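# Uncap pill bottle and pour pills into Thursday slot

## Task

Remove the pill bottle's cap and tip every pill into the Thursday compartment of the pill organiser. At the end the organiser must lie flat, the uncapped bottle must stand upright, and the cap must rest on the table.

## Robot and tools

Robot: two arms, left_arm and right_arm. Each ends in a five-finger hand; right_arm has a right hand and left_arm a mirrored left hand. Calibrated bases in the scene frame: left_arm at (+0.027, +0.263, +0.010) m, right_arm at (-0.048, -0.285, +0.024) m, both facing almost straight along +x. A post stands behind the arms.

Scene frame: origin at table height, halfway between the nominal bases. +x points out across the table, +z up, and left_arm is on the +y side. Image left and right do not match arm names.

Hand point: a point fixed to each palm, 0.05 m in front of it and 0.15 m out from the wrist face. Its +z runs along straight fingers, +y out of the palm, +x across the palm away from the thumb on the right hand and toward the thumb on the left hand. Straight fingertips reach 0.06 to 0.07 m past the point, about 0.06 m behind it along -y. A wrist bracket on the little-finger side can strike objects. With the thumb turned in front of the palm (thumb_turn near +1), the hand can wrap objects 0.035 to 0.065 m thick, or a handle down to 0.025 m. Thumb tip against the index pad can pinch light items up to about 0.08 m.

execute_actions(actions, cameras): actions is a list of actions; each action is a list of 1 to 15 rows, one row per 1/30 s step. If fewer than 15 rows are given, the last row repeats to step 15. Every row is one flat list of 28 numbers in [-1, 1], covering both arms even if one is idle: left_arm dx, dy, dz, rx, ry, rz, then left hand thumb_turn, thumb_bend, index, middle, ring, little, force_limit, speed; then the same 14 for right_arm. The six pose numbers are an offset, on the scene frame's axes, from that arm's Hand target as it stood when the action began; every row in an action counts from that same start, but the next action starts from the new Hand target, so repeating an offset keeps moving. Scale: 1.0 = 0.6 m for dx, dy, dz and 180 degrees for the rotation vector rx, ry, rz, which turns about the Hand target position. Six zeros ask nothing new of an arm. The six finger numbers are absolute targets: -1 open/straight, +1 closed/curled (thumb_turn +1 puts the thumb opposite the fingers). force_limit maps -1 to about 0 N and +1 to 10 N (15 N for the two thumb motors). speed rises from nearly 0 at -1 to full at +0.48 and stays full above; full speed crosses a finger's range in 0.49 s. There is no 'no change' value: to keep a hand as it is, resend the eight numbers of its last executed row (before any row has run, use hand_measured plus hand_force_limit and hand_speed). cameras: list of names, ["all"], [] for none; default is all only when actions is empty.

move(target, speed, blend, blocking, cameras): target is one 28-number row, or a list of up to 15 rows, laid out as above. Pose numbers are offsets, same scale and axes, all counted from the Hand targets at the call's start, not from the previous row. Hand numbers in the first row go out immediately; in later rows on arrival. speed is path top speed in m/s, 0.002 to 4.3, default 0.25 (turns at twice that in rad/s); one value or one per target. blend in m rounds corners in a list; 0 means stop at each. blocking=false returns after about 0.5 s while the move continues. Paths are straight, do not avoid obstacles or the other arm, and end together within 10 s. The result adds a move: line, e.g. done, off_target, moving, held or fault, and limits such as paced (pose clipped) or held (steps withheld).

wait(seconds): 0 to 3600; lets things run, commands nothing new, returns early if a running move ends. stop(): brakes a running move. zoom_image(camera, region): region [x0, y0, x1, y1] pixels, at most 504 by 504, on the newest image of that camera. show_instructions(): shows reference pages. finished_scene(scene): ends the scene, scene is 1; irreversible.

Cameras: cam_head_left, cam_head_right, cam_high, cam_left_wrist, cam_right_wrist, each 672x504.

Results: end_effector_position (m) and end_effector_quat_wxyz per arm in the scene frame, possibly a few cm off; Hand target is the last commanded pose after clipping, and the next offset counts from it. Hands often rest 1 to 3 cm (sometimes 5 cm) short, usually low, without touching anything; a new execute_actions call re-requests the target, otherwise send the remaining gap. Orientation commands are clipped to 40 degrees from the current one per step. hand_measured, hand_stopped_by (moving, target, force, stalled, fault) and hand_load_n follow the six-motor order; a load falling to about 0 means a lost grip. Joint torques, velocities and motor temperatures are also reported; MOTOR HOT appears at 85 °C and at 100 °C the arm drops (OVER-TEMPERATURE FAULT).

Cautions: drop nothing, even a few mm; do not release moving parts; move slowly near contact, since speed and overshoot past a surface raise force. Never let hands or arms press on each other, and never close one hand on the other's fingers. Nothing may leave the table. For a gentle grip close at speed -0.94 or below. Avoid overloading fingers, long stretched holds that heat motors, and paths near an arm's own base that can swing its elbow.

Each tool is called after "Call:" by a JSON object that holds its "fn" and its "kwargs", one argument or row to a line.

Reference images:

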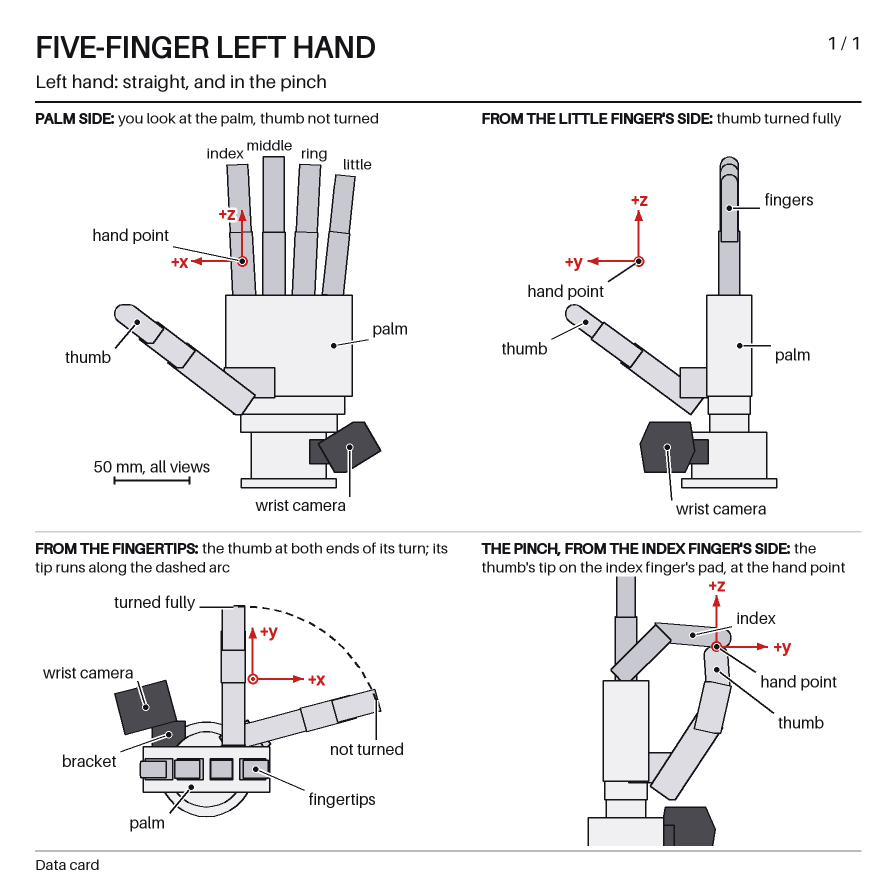

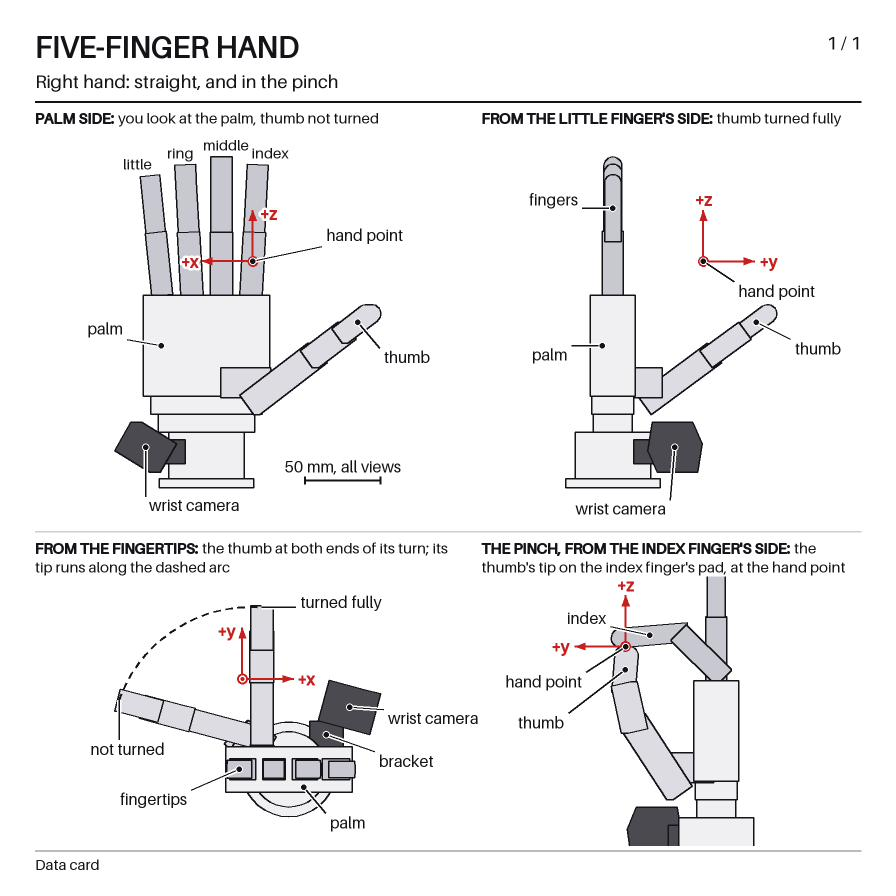

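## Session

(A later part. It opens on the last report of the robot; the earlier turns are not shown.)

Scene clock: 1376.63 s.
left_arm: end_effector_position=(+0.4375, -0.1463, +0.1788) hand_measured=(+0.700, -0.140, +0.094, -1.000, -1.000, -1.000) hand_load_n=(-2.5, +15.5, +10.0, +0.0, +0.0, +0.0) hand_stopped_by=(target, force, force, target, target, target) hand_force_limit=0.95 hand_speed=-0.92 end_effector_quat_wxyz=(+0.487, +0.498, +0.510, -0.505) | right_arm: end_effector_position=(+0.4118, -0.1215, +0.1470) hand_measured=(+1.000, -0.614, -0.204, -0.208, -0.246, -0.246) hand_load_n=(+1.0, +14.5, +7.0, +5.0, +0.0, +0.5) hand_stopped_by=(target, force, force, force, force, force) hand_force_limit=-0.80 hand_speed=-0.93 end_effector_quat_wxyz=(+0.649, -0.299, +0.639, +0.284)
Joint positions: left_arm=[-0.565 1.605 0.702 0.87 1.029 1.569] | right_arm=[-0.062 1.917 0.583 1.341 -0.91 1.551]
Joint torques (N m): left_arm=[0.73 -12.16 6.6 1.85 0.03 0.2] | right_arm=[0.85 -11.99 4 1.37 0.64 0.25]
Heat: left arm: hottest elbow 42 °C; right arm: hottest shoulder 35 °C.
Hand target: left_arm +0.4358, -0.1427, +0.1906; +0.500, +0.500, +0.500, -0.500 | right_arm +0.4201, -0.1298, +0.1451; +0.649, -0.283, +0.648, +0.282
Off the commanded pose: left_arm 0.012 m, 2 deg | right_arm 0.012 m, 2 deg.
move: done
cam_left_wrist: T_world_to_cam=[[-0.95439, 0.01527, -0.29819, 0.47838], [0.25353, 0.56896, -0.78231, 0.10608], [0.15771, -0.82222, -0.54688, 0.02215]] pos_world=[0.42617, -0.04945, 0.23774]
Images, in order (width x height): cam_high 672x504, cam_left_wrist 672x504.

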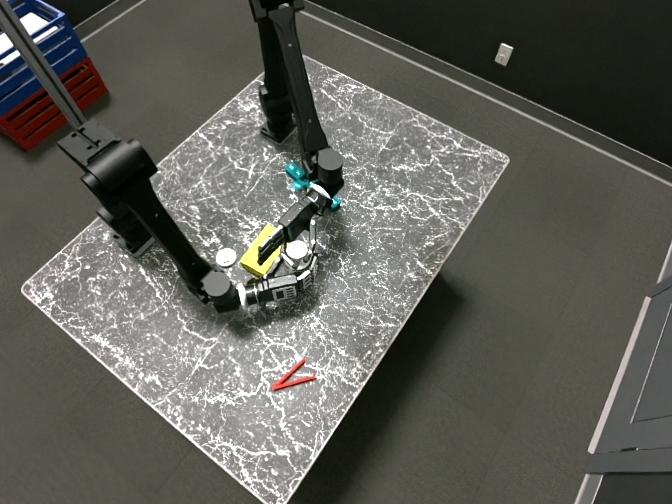

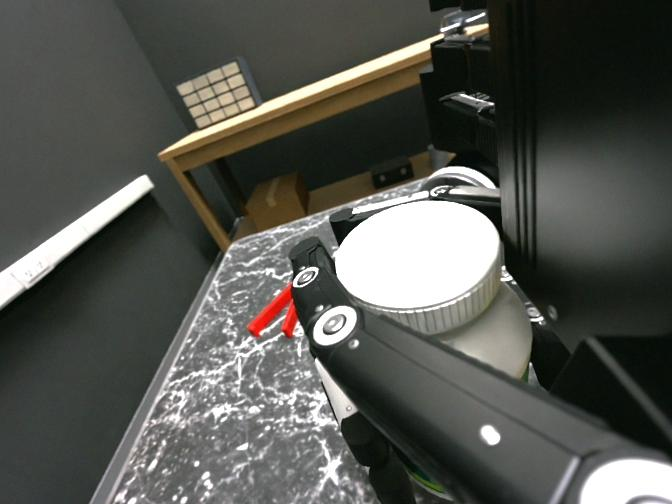

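Call:
{"fn": "move", "kwargs": {
  "target": [-0.006,0.002,0.000,0,0,0.022,0.7,0.4,0.5,-1,-1,-1,0.95,-0.92,0,0,0,0,0,0,1,0.8,0.8,0.8,0.3,0.35,-0.8,-0.93],
  "speed": 0.12,
  "cameras": ["cam_left_wrist"]
}}

Call:
{"fn": "zoom_image", "kwargs": {
  "camera": "cam_left_wrist",
  "region": [380, 210, 510, 340]
}}

Call:
{"fn": "move", "kwargs": {
  "target": [-0.006,0.002,0.000,0,0,0.022,0.7,0.4,0.5,-1,-1,-1,0.95,-0.92,0,0,0,0,0,0,1,0.8,0.8,0.8,0.3,0.35,-0.8,-0.93],
  "speed": 0.12,
  "cameras": ["cam_left_wrist"]
}}

Call:
{"fn": "zoom_image", "kwargs": {
  "camera": "cam_left_wrist",
  "region": [380, 210, 510, 340]
}}

Scene clock: 1381.97 s.
left_arm: end_effector_position=(+0.4368, -0.1433, +0.1787) hand_measured=(+0.700, -0.140, +0.094, -1.000, -1.000, -1.000) hand_load_n=(-2.5, +15.0, +6.0, +0.0, +0.0, +0.0) hand_stopped_by=(target, force, force, target, target, target) hand_force_limit=0.95 hand_speed=-0.92 end_effector_quat_wxyz=(+0.505, +0.480, +0.528, -0.485) | right_arm: end_effector_position=(+0.4097, -0.1195, +0.1467) hand_measured=(+1.000, -0.614, -0.204, -0.208, -0.246, -0.246) hand_load_n=(+0.5, +14.5, +6.5, +4.5, +0.0, +1.0) hand_stopped_by=(target, force, force, force, force, force) hand_force_limit=-0.80 hand_speed=-0.93 end_effector_quat_wxyz=(+0.648, -0.304, +0.637, +0.286)
Joint positions: left_arm=[-0.587 1.579 0.67 0.877 0.933 1.569] | right_arm=[-0.059 1.917 0.583 1.341 -0.918 1.547]
Joint torques (N m): left_arm=[0.15 -11.93 6.46 1.96 -0.06 0.19] | right_arm=[0.62 -11.99 3.97 1.37 0.98 0.31]
Heat: left arm: hottest elbow 42 °C; right arm: hottest shoulder 35 °C.
Hand target: left_arm +0.4321, -0.1415, +0.1908; +0.517, +0.482, +0.517, -0.482 | right_arm +0.4201, -0.1299, +0.1451; +0.649, -0.283, +0.648, +0.282
Off the commanded pose: left_arm 0.013 m, 2 deg | right_arm 0.015 m, 3 deg.
move: off_target (left_arm)
cam_left_wrist: T_world_to_cam=[[-0.95248, -0.05381, -0.29981, 0.46723], [0.21242, 0.58807, -0.78042, 0.12474], [0.2183, -0.80702, -0.5487, 0.00075]] pos_world=[0.41837, -0.04761, 0.23784]

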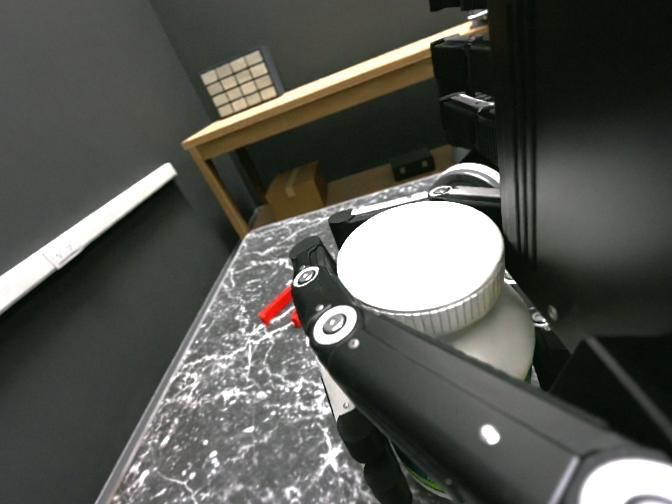

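Scaled by 3.877 from the camera's image (finer frame: 960x720).

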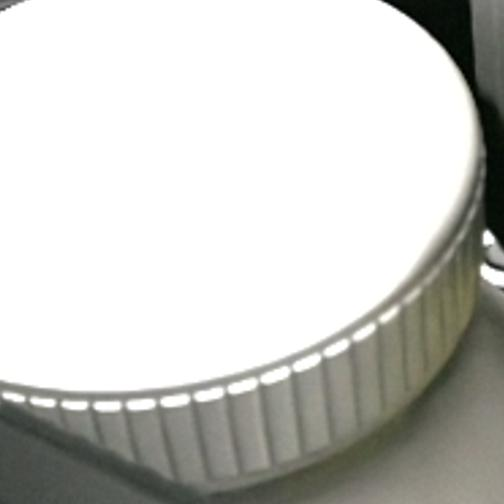

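Scene clock: 1382.80 s.
left_arm: end_effector_position=(+0.4357, -0.1403, +0.1783) hand_measured=(+0.700, -0.140, +0.094, -1.000, -1.000, -1.000) hand_load_n=(-1.5, +15.0, +4.0, +0.0, +0.0, +0.5) hand_stopped_by=(target, force, force, target, target, target) hand_force_limit=0.95 hand_speed=-0.92 end_effector_quat_wxyz=(+0.522, +0.462, +0.546, -0.465) | right_arm: end_effector_position=(+0.4079, -0.1186, +0.1465) hand_measured=(+1.000, -0.614, -0.204, -0.208, -0.246, -0.246) hand_load_n=(+0.0, +15.5, +6.5, +4.5, +0.0, +1.0) hand_stopped_by=(target, force, force, force, force, force) hand_force_limit=-0.80 hand_speed=-0.93 end_effector_quat_wxyz=(+0.648, -0.308, +0.635, +0.288)
Joint positions: left_arm=[-0.614 1.556 0.641 0.882 0.832 1.569] | right_arm=[-0.059 1.917 0.583 1.341 -0.927 1.543]
Joint torques (N m): left_arm=[-0.38 -11.81 6.34 2.02 -0.08 0.19] | right_arm=[0.56 -11.93 3.95 1.36 1.35 0.33]
Heat: left arm: hottest elbow 42 °C; right arm: hottest shoulder 35 °C.
Hand target: left_arm +0.4285, -0.1404, +0.1906; +0.534, +0.464, +0.533, -0.464 | right_arm +0.4201, -0.1298, +0.1451; +0.649, -0.283, +0.648, +0.282
Off the commanded pose: left_arm 0.014 m, 2 deg | right_arm 0.017 m, 3 deg.
move: off_target (left_arm)
cam_left_wrist: T_world_to_cam=[[-0.9456, -0.12301, -0.30117, 0.45373], [0.16923, 0.60463, -0.77832, 0.14371], [0.27784, -0.78695, -0.55092, -0.01954]] pos_world=[0.41015, -0.04645, 0.23773]

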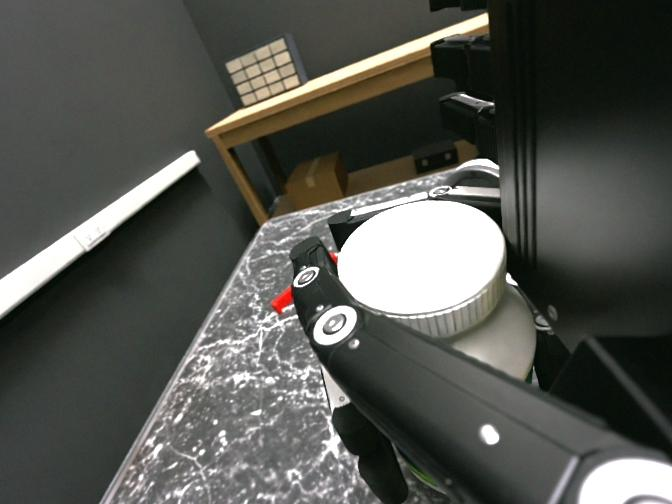

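Scaled by 3.877 from the camera's image (finer frame: 960x720).

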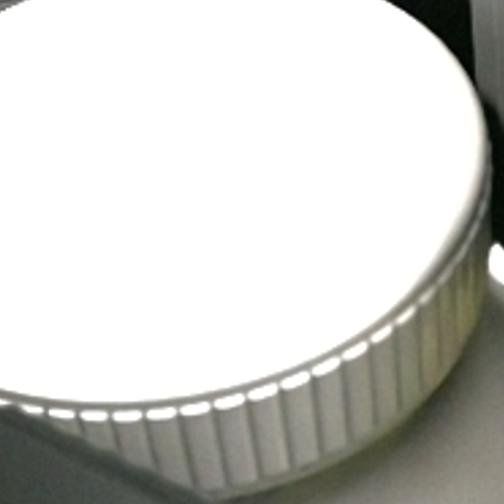

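Call:
{"fn": "move", "kwargs": {
  "target": [0,0,0,0,0,0,0.7,0.4,0.5,-1,-1,-1,0.95,-0.92,0,0,0,0,0,0,1,0.8,0.8,0.8,0.35,0.4,0.0,-0.93],
  "speed": 0.12,
  "cameras": ["cam_right_wrist"]
}}

Call:
{"fn": "move", "kwargs": {
  "target": [0,0,0.06,0,0,0,0.7,0.4,0.5,-1,-1,-1,0.95,-0.92,0,0,0,0,0,0,1,0.8,0.8,0.8,0.35,0.4,0.0,-0.93],
  "speed": 0.08,
  "cameras": ["cam_left_wrist","cam_high","cam_right_wrist"]
}}

Call:
{"fn": "zoom_image", "kwargs": {
  "camera": "cam_high",
  "region": [240, 200, 350, 310]
}}

Scene clock: 1488.93 s.
left_arm: end_effector_position=(+0.4361, -0.1400, +0.1795) hand_measured=(+0.700, -0.140, +0.094, -1.000, -1.000, -1.000) hand_load_n=(+0.0, +15.5, +4.0, +0.0, +0.0, +0.0) hand_stopped_by=(target, force, force, target, target, target) hand_force_limit=0.95 hand_speed=-0.92 end_effector_quat_wxyz=(+0.523, +0.461, +0.546, -0.464) | right_arm: end_effector_position=(+0.4083, -0.1187, +0.1465) hand_measured=(+1.000, -0.614, -0.204, -0.208, -0.190, -0.158) hand_load_n=(+5.0, +17.5, +6.0, +1.0, +3.0, +5.0) hand_stopped_by=(target, force, force, force, force, force) hand_force_limit=0.00 hand_speed=-0.93 end_effector_quat_wxyz=(+0.648, -0.308, +0.635, +0.287)
Joint positions: left_arm=[-0.614 1.553 0.641 0.882 0.829 1.569] | right_arm=[-0.059 1.917 0.583 1.341 -0.925 1.543]
Joint torques (N m): left_arm=[-0.38 -11.58 6.32 2.06 0 0.2] | right_arm=[0.56 -11.93 3.96 1.36 1.27 0.33]
Motor temperatures (°C): left_arm=[28 32 40 28 31 31] | right_arm=[28 36 32 32 35 28]
Heat: left arm: hottest elbow 40 °C; right arm: hottest shoulder 36 °C.
Hand target: left_arm +0.4285, -0.1404, +0.1908; +0.534, +0.464, +0.533, -0.464 | right_arm +0.4201, -0.1298, +0.1451; +0.649, -0.283, +0.648, +0.282
Off the commanded pose: left_arm 0.013 m, 2 deg | right_arm 0.016 m, 3 deg.
move: done
cam_right_wrist: T_world_to_cam=[[-0.76519, 0.58253, -0.27414, 0.41786], [-0.50018, -0.2698, 0.82281, 0.04688], [0.40535, 0.76673, 0.49782, -0.03012]] pos_world=[0.3554, -0.20767, 0.09098]

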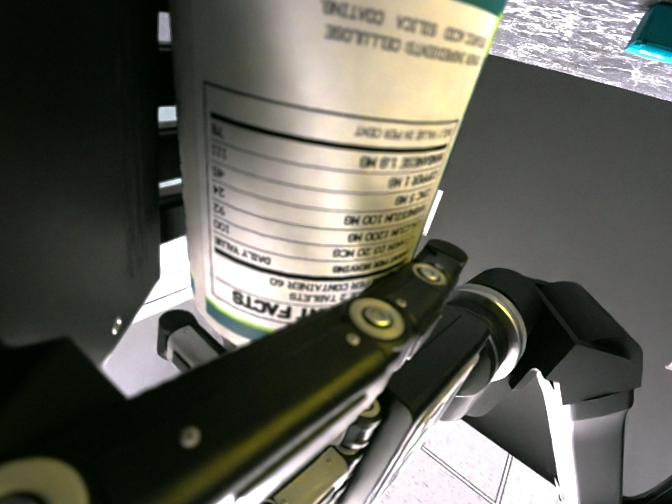

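Scene clock: 1490.00 s.
left_arm: end_effector_position=(+0.4324, -0.1340, +0.1863) hand_measured=(+0.700, -0.140, +0.094, -1.000, -1.000, -1.000) hand_load_n=(-2.0, +15.0, +4.5, +0.0, +0.0, +0.0) hand_stopped_by=(target, force, force, target, target, target) hand_force_limit=0.95 hand_speed=-0.92 end_effector_quat_wxyz=(+0.510, +0.454, +0.566, -0.462) | right_arm: end_effector_position=(+0.4055, -0.1141, +0.1533) hand_measured=(+1.000, -0.614, -0.204, -0.208, -0.190, -0.158) hand_load_n=(+5.5, +18.0, +7.0, +0.5, +2.0, +3.5) hand_stopped_by=(target, force, force, force, force, force) hand_force_limit=0.00 hand_speed=-0.93 end_effector_quat_wxyz=(+0.652, -0.315, +0.626, +0.290)
Joint positions: left_arm=[-0.614 1.489 0.639 0.772 0.813 1.567] | right_arm=[-0.049 1.904 0.583 1.351 -0.93 1.546]
Joint torques (N m): left_arm=[-0.44 -13.27 9.61 1.5 0.65 0.2] | right_arm=[-0.26 -10.75 3.95 1.01 1.53 0.3]
Heat: left arm: hottest elbow 40 °C; right arm: hottest shoulder 36 °C.
Hand target: left_arm +0.4285, -0.1404, +0.2268; +0.534, +0.464, +0.533, -0.464 | right_arm +0.4201, -0.1299, +0.1451; +0.649, -0.283, +0.648, +0.282
Off the commanded pose: left_arm 0.041 m, 5 deg | right_arm 0.023 m, 5 deg.
move: off_target (left_arm)
cam_left_wrist: T_world_to_cam=[[-0.95401, -0.13385, -0.26824, 0.44985], [0.12795, 0.62738, -0.76813, 0.16565], [0.2711, -0.76713, -0.5814, 0.00186]] pos_world=[0.40747, -0.04229, 0.24899]
cam_right_wrist: T_world_to_cam=[[-0.7683, 0.57139, -0.28848, 0.41699], [-0.51206, -0.27824, 0.81263, 0.04654], [0.38407, 0.77207, 0.50636, -0.02803]] pos_world=[0.35497, -0.20368, 0.09667]
Images, in order (width x height): cam_high 672x504, cam_left_wrist 672x504, cam_right_wrist 672x504.

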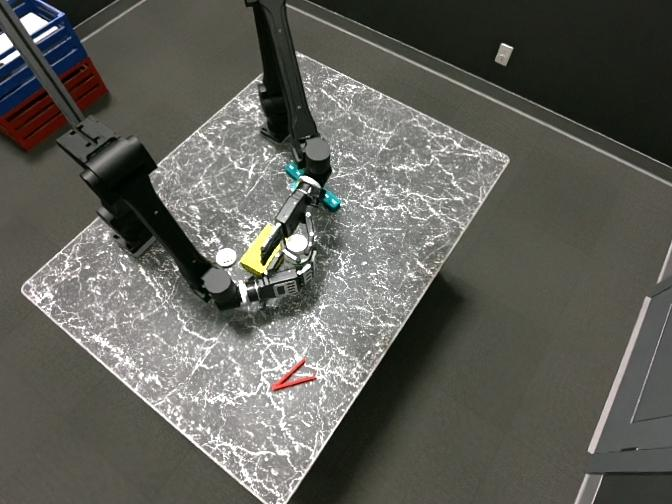

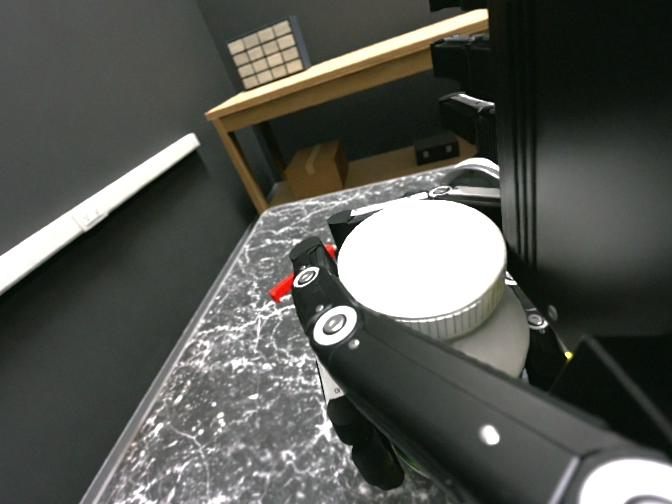

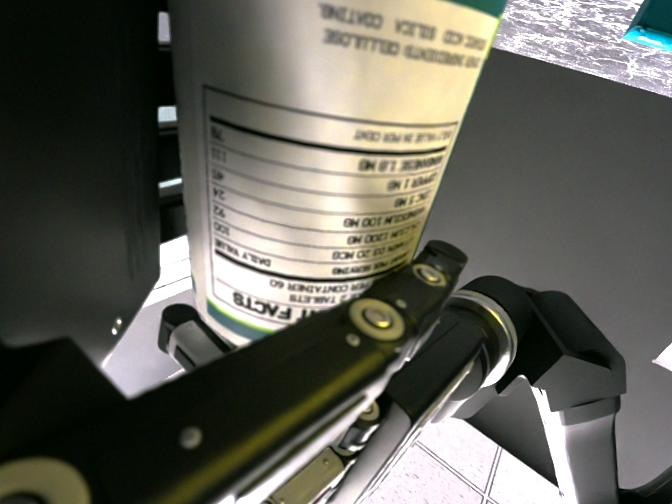

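Scaled by 4.582 from the camera's image (finer frame: 960x720).

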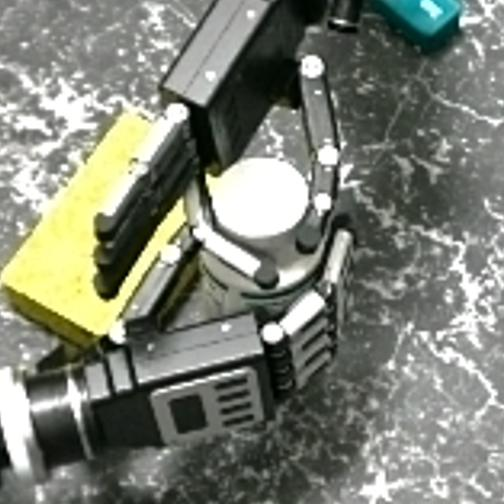

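Call:
{"fn": "move", "kwargs": {
  "target": [
    [0,0,-0.1,0,0,0,0.7,0.4,0.5,-1,-1,-1,0.95,-0.92,0,0,0,0,0,0,1,0.8,0.8,0.8,0.35,0.4,0.0,-0.93],
    [-0.006,0.001,-0.11,0,0,0.022,0.7,0.4,0.5,-1,-1,-1,0.95,-0.92,0,0,0,0,0,0,1,0.8,0.8,0.8,0.35,0.4,0.0,-0.93]
  ],
  "speed": 0.12,
  "cameras": ["cam_left_wrist"]
}}

Call:
{"fn": "zoom_image", "kwargs": {
  "camera": "cam_left_wrist",
  "region": [380, 210, 510, 340]
}}

Call:
{"fn": "move", "kwargs": {
  "target": [-0.006,0.001,0.000,0,0,0.022,0.7,0.4,0.5,-1,-1,-1,0.95,-0.92,0,0,0,0,0,0,1,0.8,0.8,0.8,0.35,0.4,0.0,-0.93],
  "speed": 0.12,
  "cameras": ["cam_left_wrist"]
}}

Call:
{"fn": "zoom_image", "kwargs": {
  "camera": "cam_left_wrist",
  "region": [380, 210, 510, 340]
}}

Scene clock: 1498.63 s.
left_arm: end_effector_position=(+0.4367, -0.1358, +0.1779) hand_measured=(+0.700, -0.140, +0.094, -1.000, -1.000, -1.000) hand_load_n=(-0.5, +15.5, +3.5, +0.0, +0.0, +0.0) hand_stopped_by=(target, force, force, target, target, target) hand_force_limit=0.95 hand_speed=-0.92 end_effector_quat_wxyz=(+0.562, +0.441, +0.542, -0.442) | right_arm: end_effector_position=(+0.4088, -0.1164, +0.1455) hand_measured=(+1.000, -0.614, -0.204, -0.208, -0.190, -0.158) hand_load_n=(+4.5, +18.0, +6.0, +1.0, +3.0, +4.5) hand_stopped_by=(target, force, force, force, force, force) hand_force_limit=0.00 hand_speed=-0.93 end_effector_quat_wxyz=(+0.650, -0.308, +0.634, +0.284)
Joint positions: left_arm=[-0.64 1.58 0.599 1.012 0.727 1.567] | right_arm=[-0.052 1.921 0.583 1.349 -0.914 1.539]
Joint torques (N m): left_arm=[-1.38 -8.53 5.42 1.47 -0.13 0.21] | right_arm=[0.03 -12.4 3.92 1.07 0.81 0.37]
Heat: left arm: hottest elbow 41 °C; right arm: hottest shoulder 35 °C.
Hand target: left_arm +0.4249, -0.1397, +0.1607; +0.549, +0.446, +0.549, -0.445 | right_arm +0.4201, -0.1299, +0.1451; +0.649, -0.283, +0.648, +0.282
Off the commanded pose: left_arm 0.021 m, 2 deg | right_arm 0.018 m, 3 deg.
move: off_target (left_arm)
cam_left_wrist: T_world_to_cam=[[-0.9162, -0.2087, -0.34208, 0.43795], [0.16139, 0.58919, -0.79171, 0.1443], [0.36678, -0.78058, -0.50613, -0.06249]] pos_world=[0.40088, -0.0424, 0.23244]

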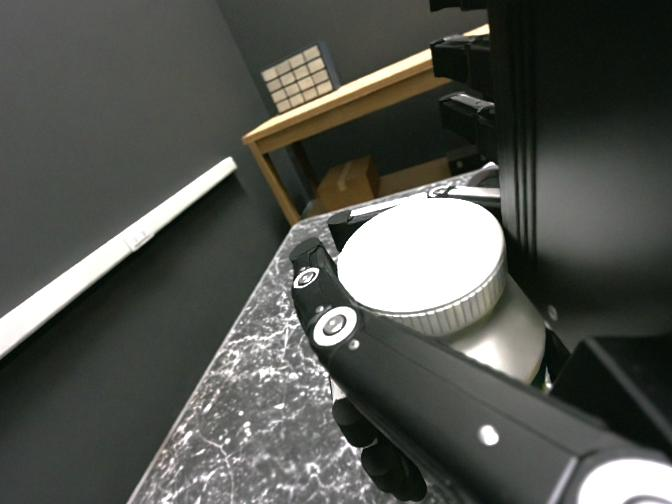

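Scaled by 3.877 from the camera's image (finer frame: 960x720).

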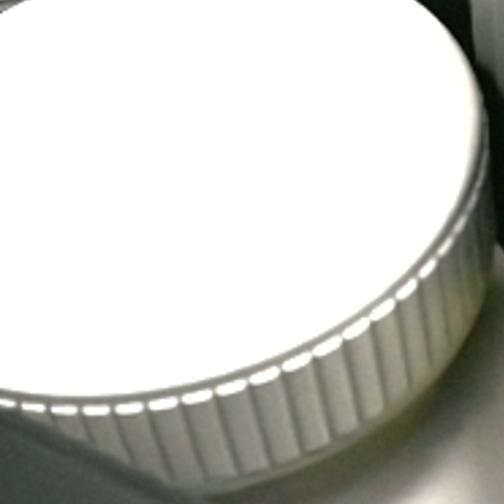

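Scene clock: 1499.47 s.
left_arm: end_effector_position=(+0.4373, -0.1343, +0.1743) hand_measured=(+0.700, -0.140, +0.096, -1.000, -1.000, -1.000) hand_load_n=(-1.5, +15.0, +3.0, +0.0, +0.0, +0.0) hand_stopped_by=(target, force, force, target, target, target) hand_force_limit=0.95 hand_speed=-0.92 end_effector_quat_wxyz=(+0.579, +0.420, +0.559, -0.420) | right_arm: end_effector_position=(+0.4089, -0.1165, +0.1433) hand_measured=(+1.000, -0.614, -0.204, -0.208, -0.190, -0.158) hand_load_n=(+4.5, +18.0, +6.5, +1.0, +3.0, +4.5) hand_stopped_by=(target, force, force, force, force, force) hand_force_limit=0.00 hand_speed=-0.93 end_effector_quat_wxyz=(+0.648, -0.307, +0.636, +0.285)
Joint positions: left_arm=[-0.676 1.578 0.581 1.025 0.614 1.572] | right_arm=[-0.052 1.925 0.583 1.346 -0.914 1.539]
Joint torques (N m): left_arm=[-1.9 -9.47 5.07 1.33 0 0.16] | right_arm=[0.03 -12.75 3.89 1.18 0.8 0.37]
Heat: left arm: hottest elbow 41 °C; right arm: hottest shoulder 35 °C.
Hand target: left_arm +0.4212, -0.1392, +0.1607; +0.564, +0.426, +0.564, -0.426 | right_arm +0.4201, -0.1298, +0.1452; +0.649, -0.283, +0.648, +0.282
Off the commanded pose: left_arm 0.022 m, 2 deg | right_arm 0.018 m, 3 deg.
move: off_target (left_arm)
cam_left_wrist: T_world_to_cam=[[-0.89739, -0.27877, -0.34203, 0.41989], [0.1151, 0.60041, -0.79136, 0.16212], [0.42597, -0.74953, -0.50672, -0.08501]] pos_world=[0.39435, -0.04401, 0.22883]

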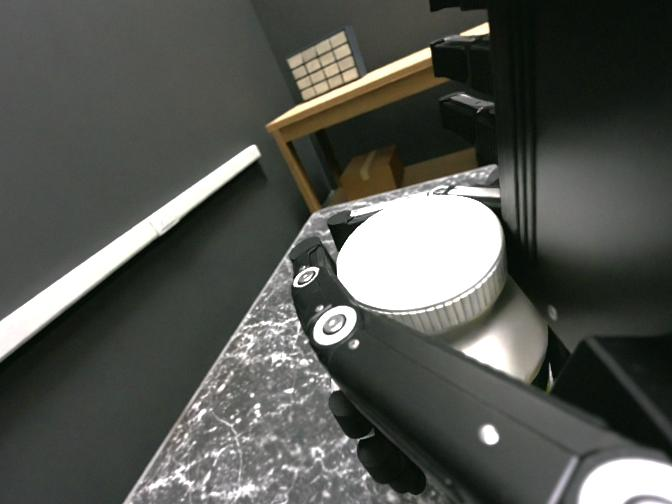

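Scaled by 3.877 from the camera's image (finer frame: 960x720).

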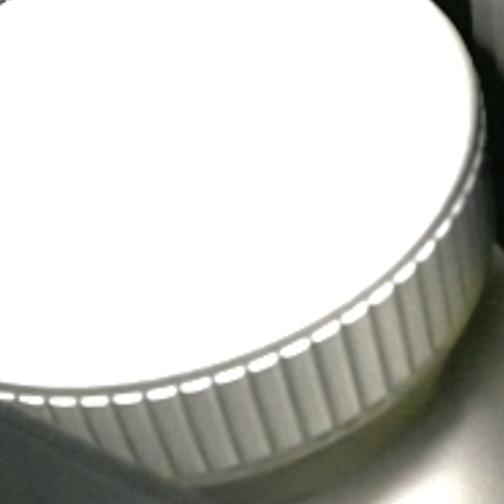

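Call:
{"fn": "move", "kwargs": {
  "target": [-0.027,0.006,-0.005,0,0,0.11,0.7,0.4,0.5,-1,-1,-1,0.95,-0.92,0,0,0,0,0,0,1,0.8,0.8,0.8,0.35,0.4,0.0,-0.93],
  "speed": 0.12,
  "cameras": ["cam_left_wrist","cam_high"]
}}

Call:
{"fn": "zoom_image", "kwargs": {
  "camera": "cam_left_wrist",
  "region": [380, 210, 510, 340]
}}

Call:
{"fn": "zoom_image", "kwargs": {
  "camera": "cam_high",
  "region": [240, 200, 350, 310]
}}

Scene clock: 1507.83 s.
left_arm: end_effector_position=(+0.4308, -0.1211, +0.1687) hand_measured=(+0.700, -0.140, +0.096, -1.000, -1.000, -1.000) hand_load_n=(-0.5, +14.0, +3.5, +0.0, +0.0, +0.0) hand_stopped_by=(target, force, force, target, target, target) hand_force_limit=0.95 hand_speed=-0.92 end_effector_quat_wxyz=(+0.645, +0.306, +0.630, -0.304) | right_arm: end_effector_position=(+0.4019, -0.1149, +0.1406) hand_measured=(+1.000, -0.614, -0.204, -0.208, -0.190, -0.158) hand_load_n=(+3.5, +19.0, +5.5, +0.0, +2.0, +4.5) hand_stopped_by=(target, force, force, force, force, force) hand_force_limit=0.00 hand_speed=-0.93 end_effector_quat_wxyz=(+0.643, -0.313, +0.636, +0.291)
Joint positions: left_arm=[-0.872 1.559 0.536 1.041 0.039 1.582] | right_arm=[-0.052 1.925 0.573 1.346 -0.932 1.533]
Joint torques (N m): left_arm=[-3.78 -9.23 5 1.72 0.43 0.06] | right_arm=[-0.03 -12.69 4.59 1.21 1.54 0.43]
Heat: left arm: hottest elbow 40 °C; right arm: hottest shoulder 35 °C.
Hand target: left_arm +0.4050, -0.1357, +0.1578; +0.629, +0.323, +0.629, -0.323 | right_arm +0.4200, -0.1298, +0.1451; +0.649, -0.283, +0.648, +0.282
Off the commanded pose: left_arm 0.032 m, 3 deg | right_arm 0.024 m, 4 deg.
move: off_target (left_arm)
cam_left_wrist: T_world_to_cam=[[-0.73255, -0.59131, -0.33724, 0.30616], [-0.1204, 0.60016, -0.79077, 0.2518], [0.66998, -0.53867, -0.51084, -0.15396]] pos_world=[0.35775, -0.05302, 0.22371]
Images, in order (width x height): cam_high 672x504, cam_left_wrist 672x504.

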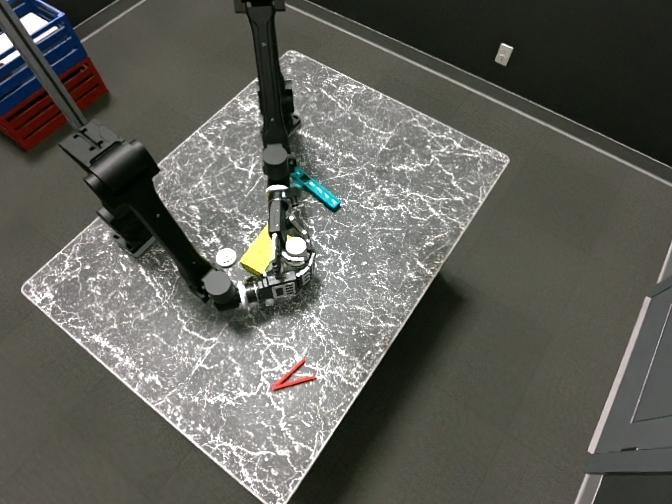

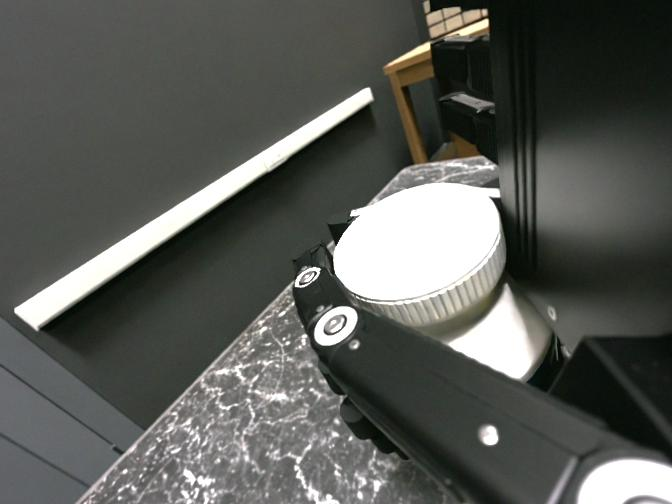

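Scaled by 3.877 from the camera's image (finer frame: 960x720).

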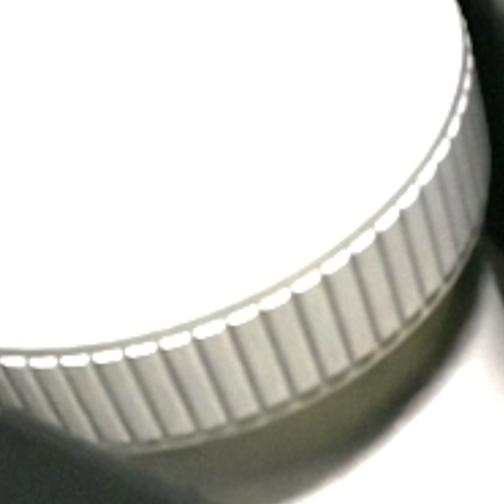

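Scaled by 4.582 from the camera's image (finer frame: 960x720).

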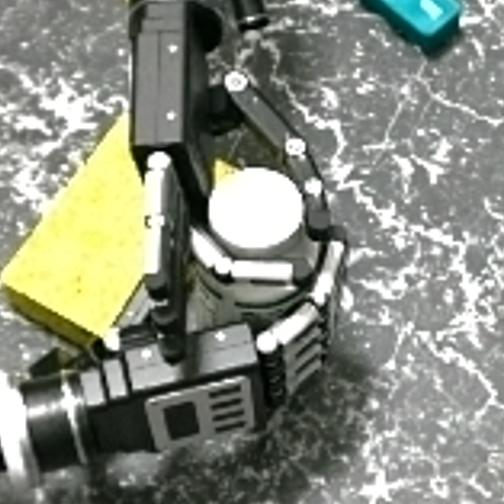

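Call:
{"fn": "move", "kwargs": {
  "target": [
    [0.005,-0.004,0.045,0,0,0,0.7,0.4,0.5,-1,-1,-1,0.95,-0.92,0,0,0.0167,0,0,0,1,0.8,0.8,0.8,0.35,0.4,0.0,-0.93],
    [0.005,-0.004,0.045,0,0,0,0.7,-0.8,-0.5,-1,-1,-1,0.4,-0.5,0,0,0.0167,0,0,0,1,0.8,0.8,0.8,0.35,0.4,0.0,-0.93],
    [0.0732,-0.0178,0.060,0,0,-0.281,0.7,-0.8,-0.5,-1,-1,-1,0.4,-0.7,0,0,0.0167,0,0,0,1,0.8,0.8,0.8,0.35,0.4,0.0,-0.93]
  ],
  "speed": 0.2,
  "cameras": ["cam_left_wrist","cam_high"]
}}

Call:
{"fn": "zoom_image", "kwargs": {
  "camera": "cam_left_wrist",
  "region": [200, 140, 580, 460]
}}

Call:
{"fn": "zoom_image", "kwargs": {
  "camera": "cam_high",
  "region": [240, 200, 350, 310]
}}

Scene clock: 1520.60 s.
left_arm: end_effector_position=(+0.4326, -0.1451, +0.1832) hand_measured=(+0.700, -0.800, -0.500, -1.000, -1.000, -1.000) hand_load_n=(+0.5, +0.0, +0.0, +0.0, +0.0, +0.0) hand_stopped_by=(target, target, target, target, target, target) hand_force_limit=0.40 hand_speed=-0.70 end_effector_quat_wxyz=(+0.424, +0.561, +0.434, -0.564) | right_arm: end_effector_position=(+0.4113, -0.1254, +0.1497) hand_measured=(+1.000, -0.614, -0.204, -0.208, -0.190, -0.158) hand_load_n=(+5.5, +16.5, +8.0, +1.5, +2.5, +3.5) hand_stopped_by=(target, force, force, force, force, force) hand_force_limit=0.00 hand_speed=-0.93 end_effector_quat_wxyz=(+0.645, -0.285, +0.650, +0.285)
Joint positions: left_arm=[-0.491 1.677 0.805 0.849 1.366 1.579] | right_arm=[-0.068 1.895 0.567 1.317 -0.894 1.565]
Joint torques (N m): left_arm=[1.67 -10.7 11.15 0.61 0.32 0.09] | right_arm=[1.32 -13.04 5.16 1.03 -0.07 0.12]
Heat: left arm: hottest elbow 41 °C; right arm: hottest shoulder 35 °C.
Hand target: left_arm +0.4491, -0.1462, +0.1936; +0.431, +0.561, +0.431, -0.560 | right_arm +0.4200, -0.1299, +0.1551; +0.649, -0.283, +0.648, +0.282
Off the commanded pose: left_arm 0.019 m, 1 deg | right_arm 0.011 m, 1 deg.
move: off_target (left_arm, right_arm); target 2's new numbers were sent with left_arm's hand 0.027 m and 3 deg from that target; target 3's new numbers were sent with left_arm's hand 0.019 m and 1 deg from that target
cam_left_wrist: T_world_to_cam=[[-0.9143, 0.25764, -0.31254, 0.49552], [0.40132, 0.47172, -0.78512, 0.0325], [-0.05485, -0.84327, -0.53469, 0.11298]] pos_world=[0.4462, -0.04773, 0.2408]
Images, in order (width x height): cam_high 672x504, cam_left_wrist 672x504.

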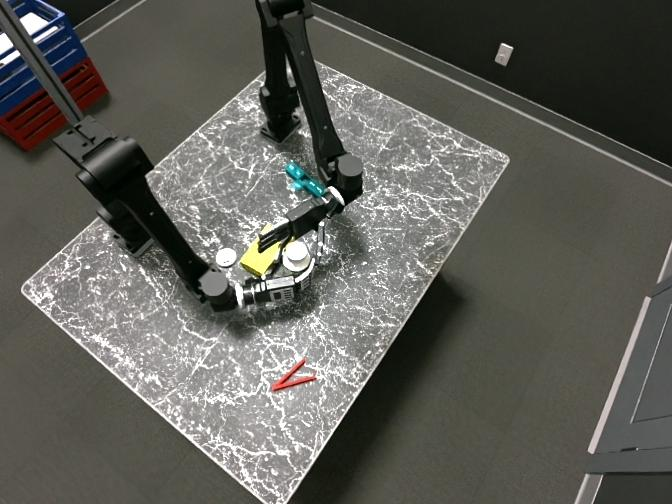

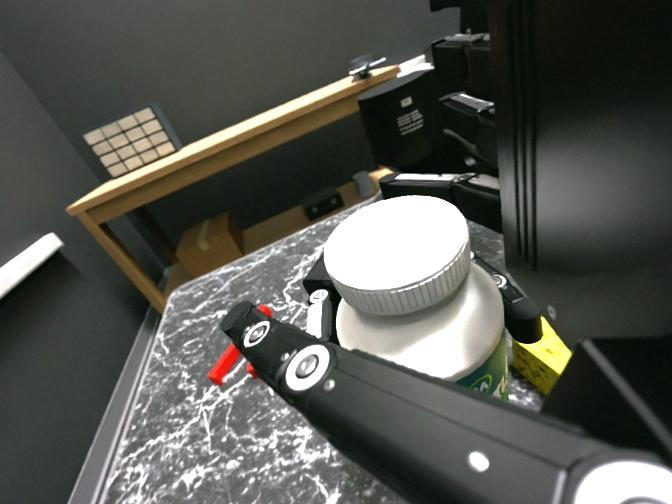

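Scaled by 1.326 from the camera's image (finer frame: 960x720).

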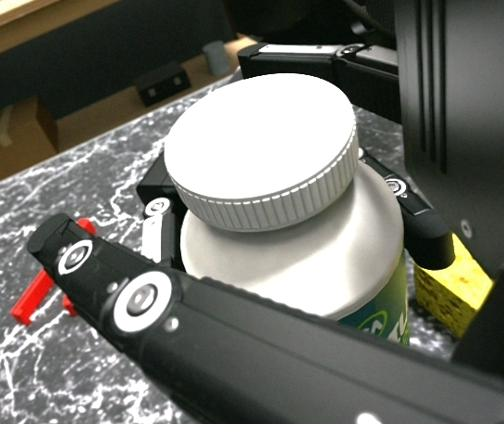

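Scaled by 4.582 from the camera's image (finer frame: 960x720).

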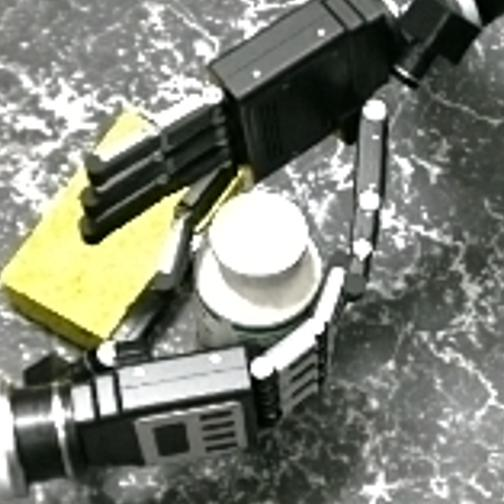

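Call:
{"fn": "move", "kwargs": {
  "target": [
    [0,0,0.002,0,0,0,0.7,0.3,0.4,-1,-1,-1,-0.1,-0.86,0,0,0,0,0,0,1,0.8,0.8,0.8,0.35,0.4,0.0,-0.93],
    [0,0,0.002,0,0,0,0.7,0.4,0.5,-1,-1,-1,0.95,-0.92,0,0,0,0,0,0,1,0.8,0.8,0.8,0.35,0.4,0.0,-0.93],
    [-0.007,0.001,-0.055,0,0,0.022,0.7,0.4,0.5,-1,-1,-1,0.95,-0.92,0,0,0,0,0,0,1,0.8,0.8,0.8,0.35,0.4,0.0,-0.93]
  ],
  "speed": 0.12,
  "cameras": ["cam_left_wrist"]
}}

Call:
{"fn": "zoom_image", "kwargs": {
  "camera": "cam_left_wrist",
  "region": [380, 210, 510, 340]
}}

Call:
{"fn": "move", "kwargs": {
  "target": [-0.006,0.001,-0.008,0,0,0.022,0.7,0.4,0.5,-1,-1,-1,0.95,-0.92,0,0,0,0,0,0,1,0.8,0.8,0.8,0.35,0.4,0.0,-0.93],
  "speed": 0.12,
  "cameras": ["cam_left_wrist"]
}}

Call:
{"fn": "zoom_image", "kwargs": {
  "camera": "cam_left_wrist",
  "region": [380, 210, 510, 340]
}}

Scene clock: 1532.90 s.
left_arm: end_effector_position=(+0.4388, -0.1506, +0.1794) hand_measured=(+0.700, -0.158, +0.064, -1.000, -1.000, -1.000) hand_load_n=(+0.0, +12.0, +4.5, +0.0, +0.0, +0.0) hand_stopped_by=(target, force, force, target, target, target) hand_force_limit=0.95 hand_speed=-0.92 end_effector_quat_wxyz=(+0.453, +0.557, +0.431, -0.547) | right_arm: end_effector_position=(+0.4132, -0.1223, +0.1491) hand_measured=(+1.000, -0.614, -0.204, -0.208, -0.190, -0.158) hand_load_n=(+5.5, +16.5, +8.5, +2.0, +2.5, +3.5) hand_stopped_by=(target, force, force, force, force, force) hand_force_limit=0.00 hand_speed=-0.93 end_effector_quat_wxyz=(+0.645, -0.291, +0.648, +0.282)
Joint positions: left_arm=[-0.506 1.704 0.793 0.94 1.302 1.577] | right_arm=[-0.061 1.895 0.575 1.306 -0.892 1.551]
Joint torques (N m): left_arm=[1.32 -9.35 6.35 1.14 -0.63 0.14] | right_arm=[0.73 -13.16 4.55 1.46 -0.15 0.26]
Heat: left arm: hottest elbow 41 °C; right arm: hottest shoulder 35 °C.
Hand target: left_arm +0.4448, -0.1456, +0.1606; +0.450, +0.546, +0.450, -0.545 | right_arm +0.4201, -0.1300, +0.1551; +0.649, -0.283, +0.648, +0.282
Off the commanded pose: left_arm 0.020 m, 3 deg | right_arm 0.012 m, 1 deg.
move: off_target (left_arm); target 2's new numbers were sent with left_arm's hand 0.023 m and 2 deg from that target
cam_left_wrist: T_world_to_cam=[[-0.91114, 0.20608, -0.35686, 0.50025], [0.41201, 0.4732, -0.77867, 0.02402], [0.0084, -0.85651, -0.51606, 0.07363]] pos_world=[0.44528, -0.05139, 0.23522]

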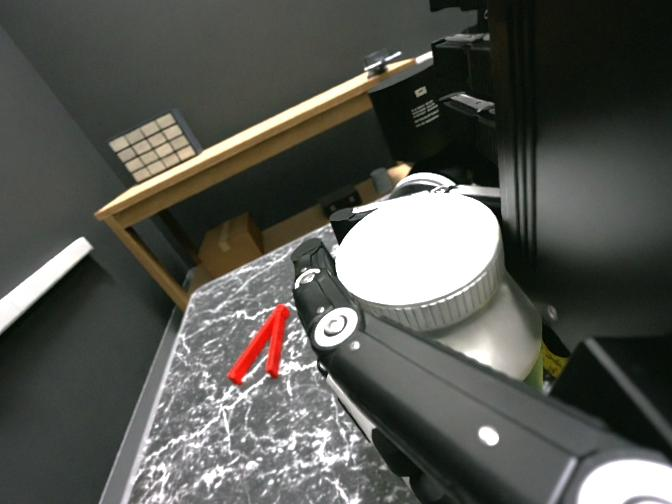

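Scaled by 3.877 from the camera's image (finer frame: 960x720).

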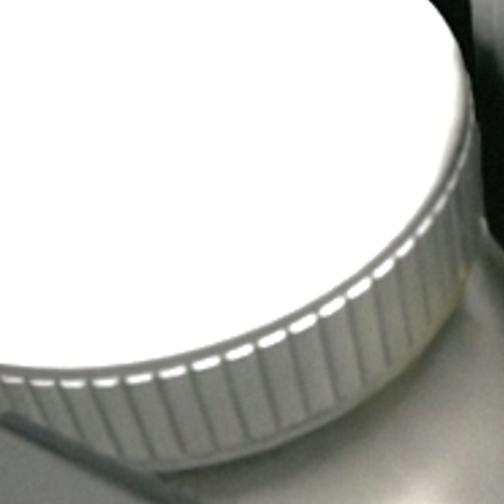

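Scene clock: 1533.80 s.
left_arm: end_effector_position=(+0.4404, -0.1497, +0.1739) hand_measured=(+0.700, -0.158, +0.064, -1.000, -1.000, -1.000) hand_load_n=(-2.0, +11.5, +3.0, +0.0, +0.0, +0.0) hand_stopped_by=(target, force, force, target, target, target) hand_force_limit=0.95 hand_speed=-0.92 end_effector_quat_wxyz=(+0.476, +0.542, +0.447, -0.529) | right_arm: end_effector_position=(+0.4130, -0.1222, +0.1453) hand_measured=(+1.000, -0.614, -0.204, -0.208, -0.190, -0.158) hand_load_n=(+5.5, +16.5, +8.5, +2.0, +2.5, +3.0) hand_stopped_by=(target, force, force, force, force, force) hand_force_limit=0.00 hand_speed=-0.93 end_effector_quat_wxyz=(+0.641, -0.290, +0.651, +0.284)
Joint positions: left_arm=[-0.522 1.703 0.756 0.982 1.214 1.58] | right_arm=[-0.061 1.901 0.575 1.299 -0.894 1.548]
Joint torques (N m): left_arm=[0.79 -10.05 5.55 0.95 -0.76 0.1] | right_arm=[0.79 -13.68 4.49 1.74 -0.12 0.29]
Heat: left arm: hottest elbow 41 °C; right arm: hottest shoulder 35 °C.
Hand target: left_arm +0.4412, -0.1451, +0.1559; +0.469, +0.530, +0.468, -0.529 | right_arm +0.4201, -0.1299, +0.1550; +0.649, -0.283, +0.648, +0.282
Off the commanded pose: left_arm 0.019 m, 3 deg | right_arm 0.014 m, 1 deg.
move: off_target (left_arm)
cam_left_wrist: T_world_to_cam=[[-0.92039, 0.13752, -0.36601, 0.49485], [0.38379, 0.49656, -0.77855, 0.03458], [0.07468, -0.85704, -0.50981, 0.04121]] pos_world=[0.43911, -0.0499, 0.22905]

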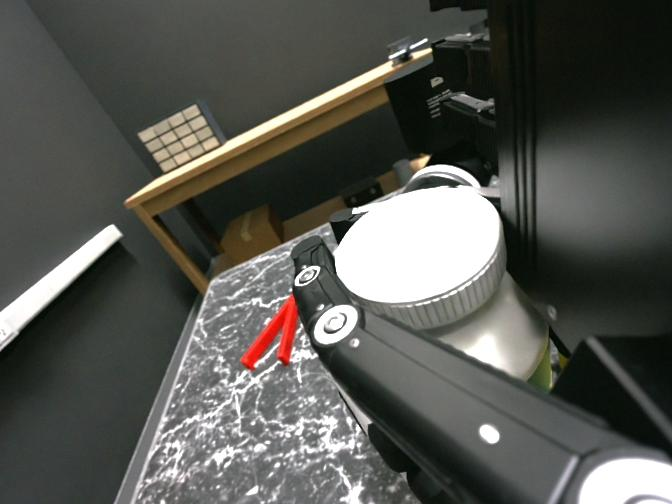

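Scaled by 3.877 from the camera's image (finer frame: 960x720).

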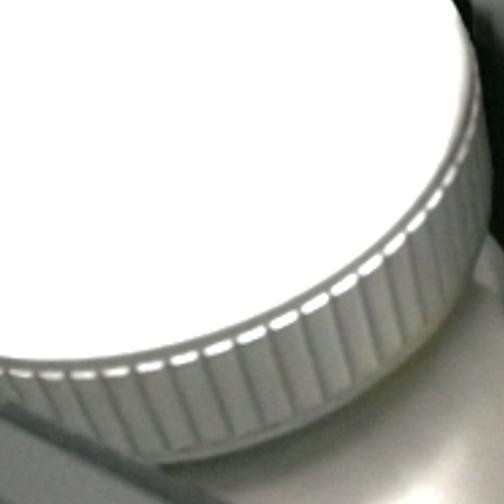

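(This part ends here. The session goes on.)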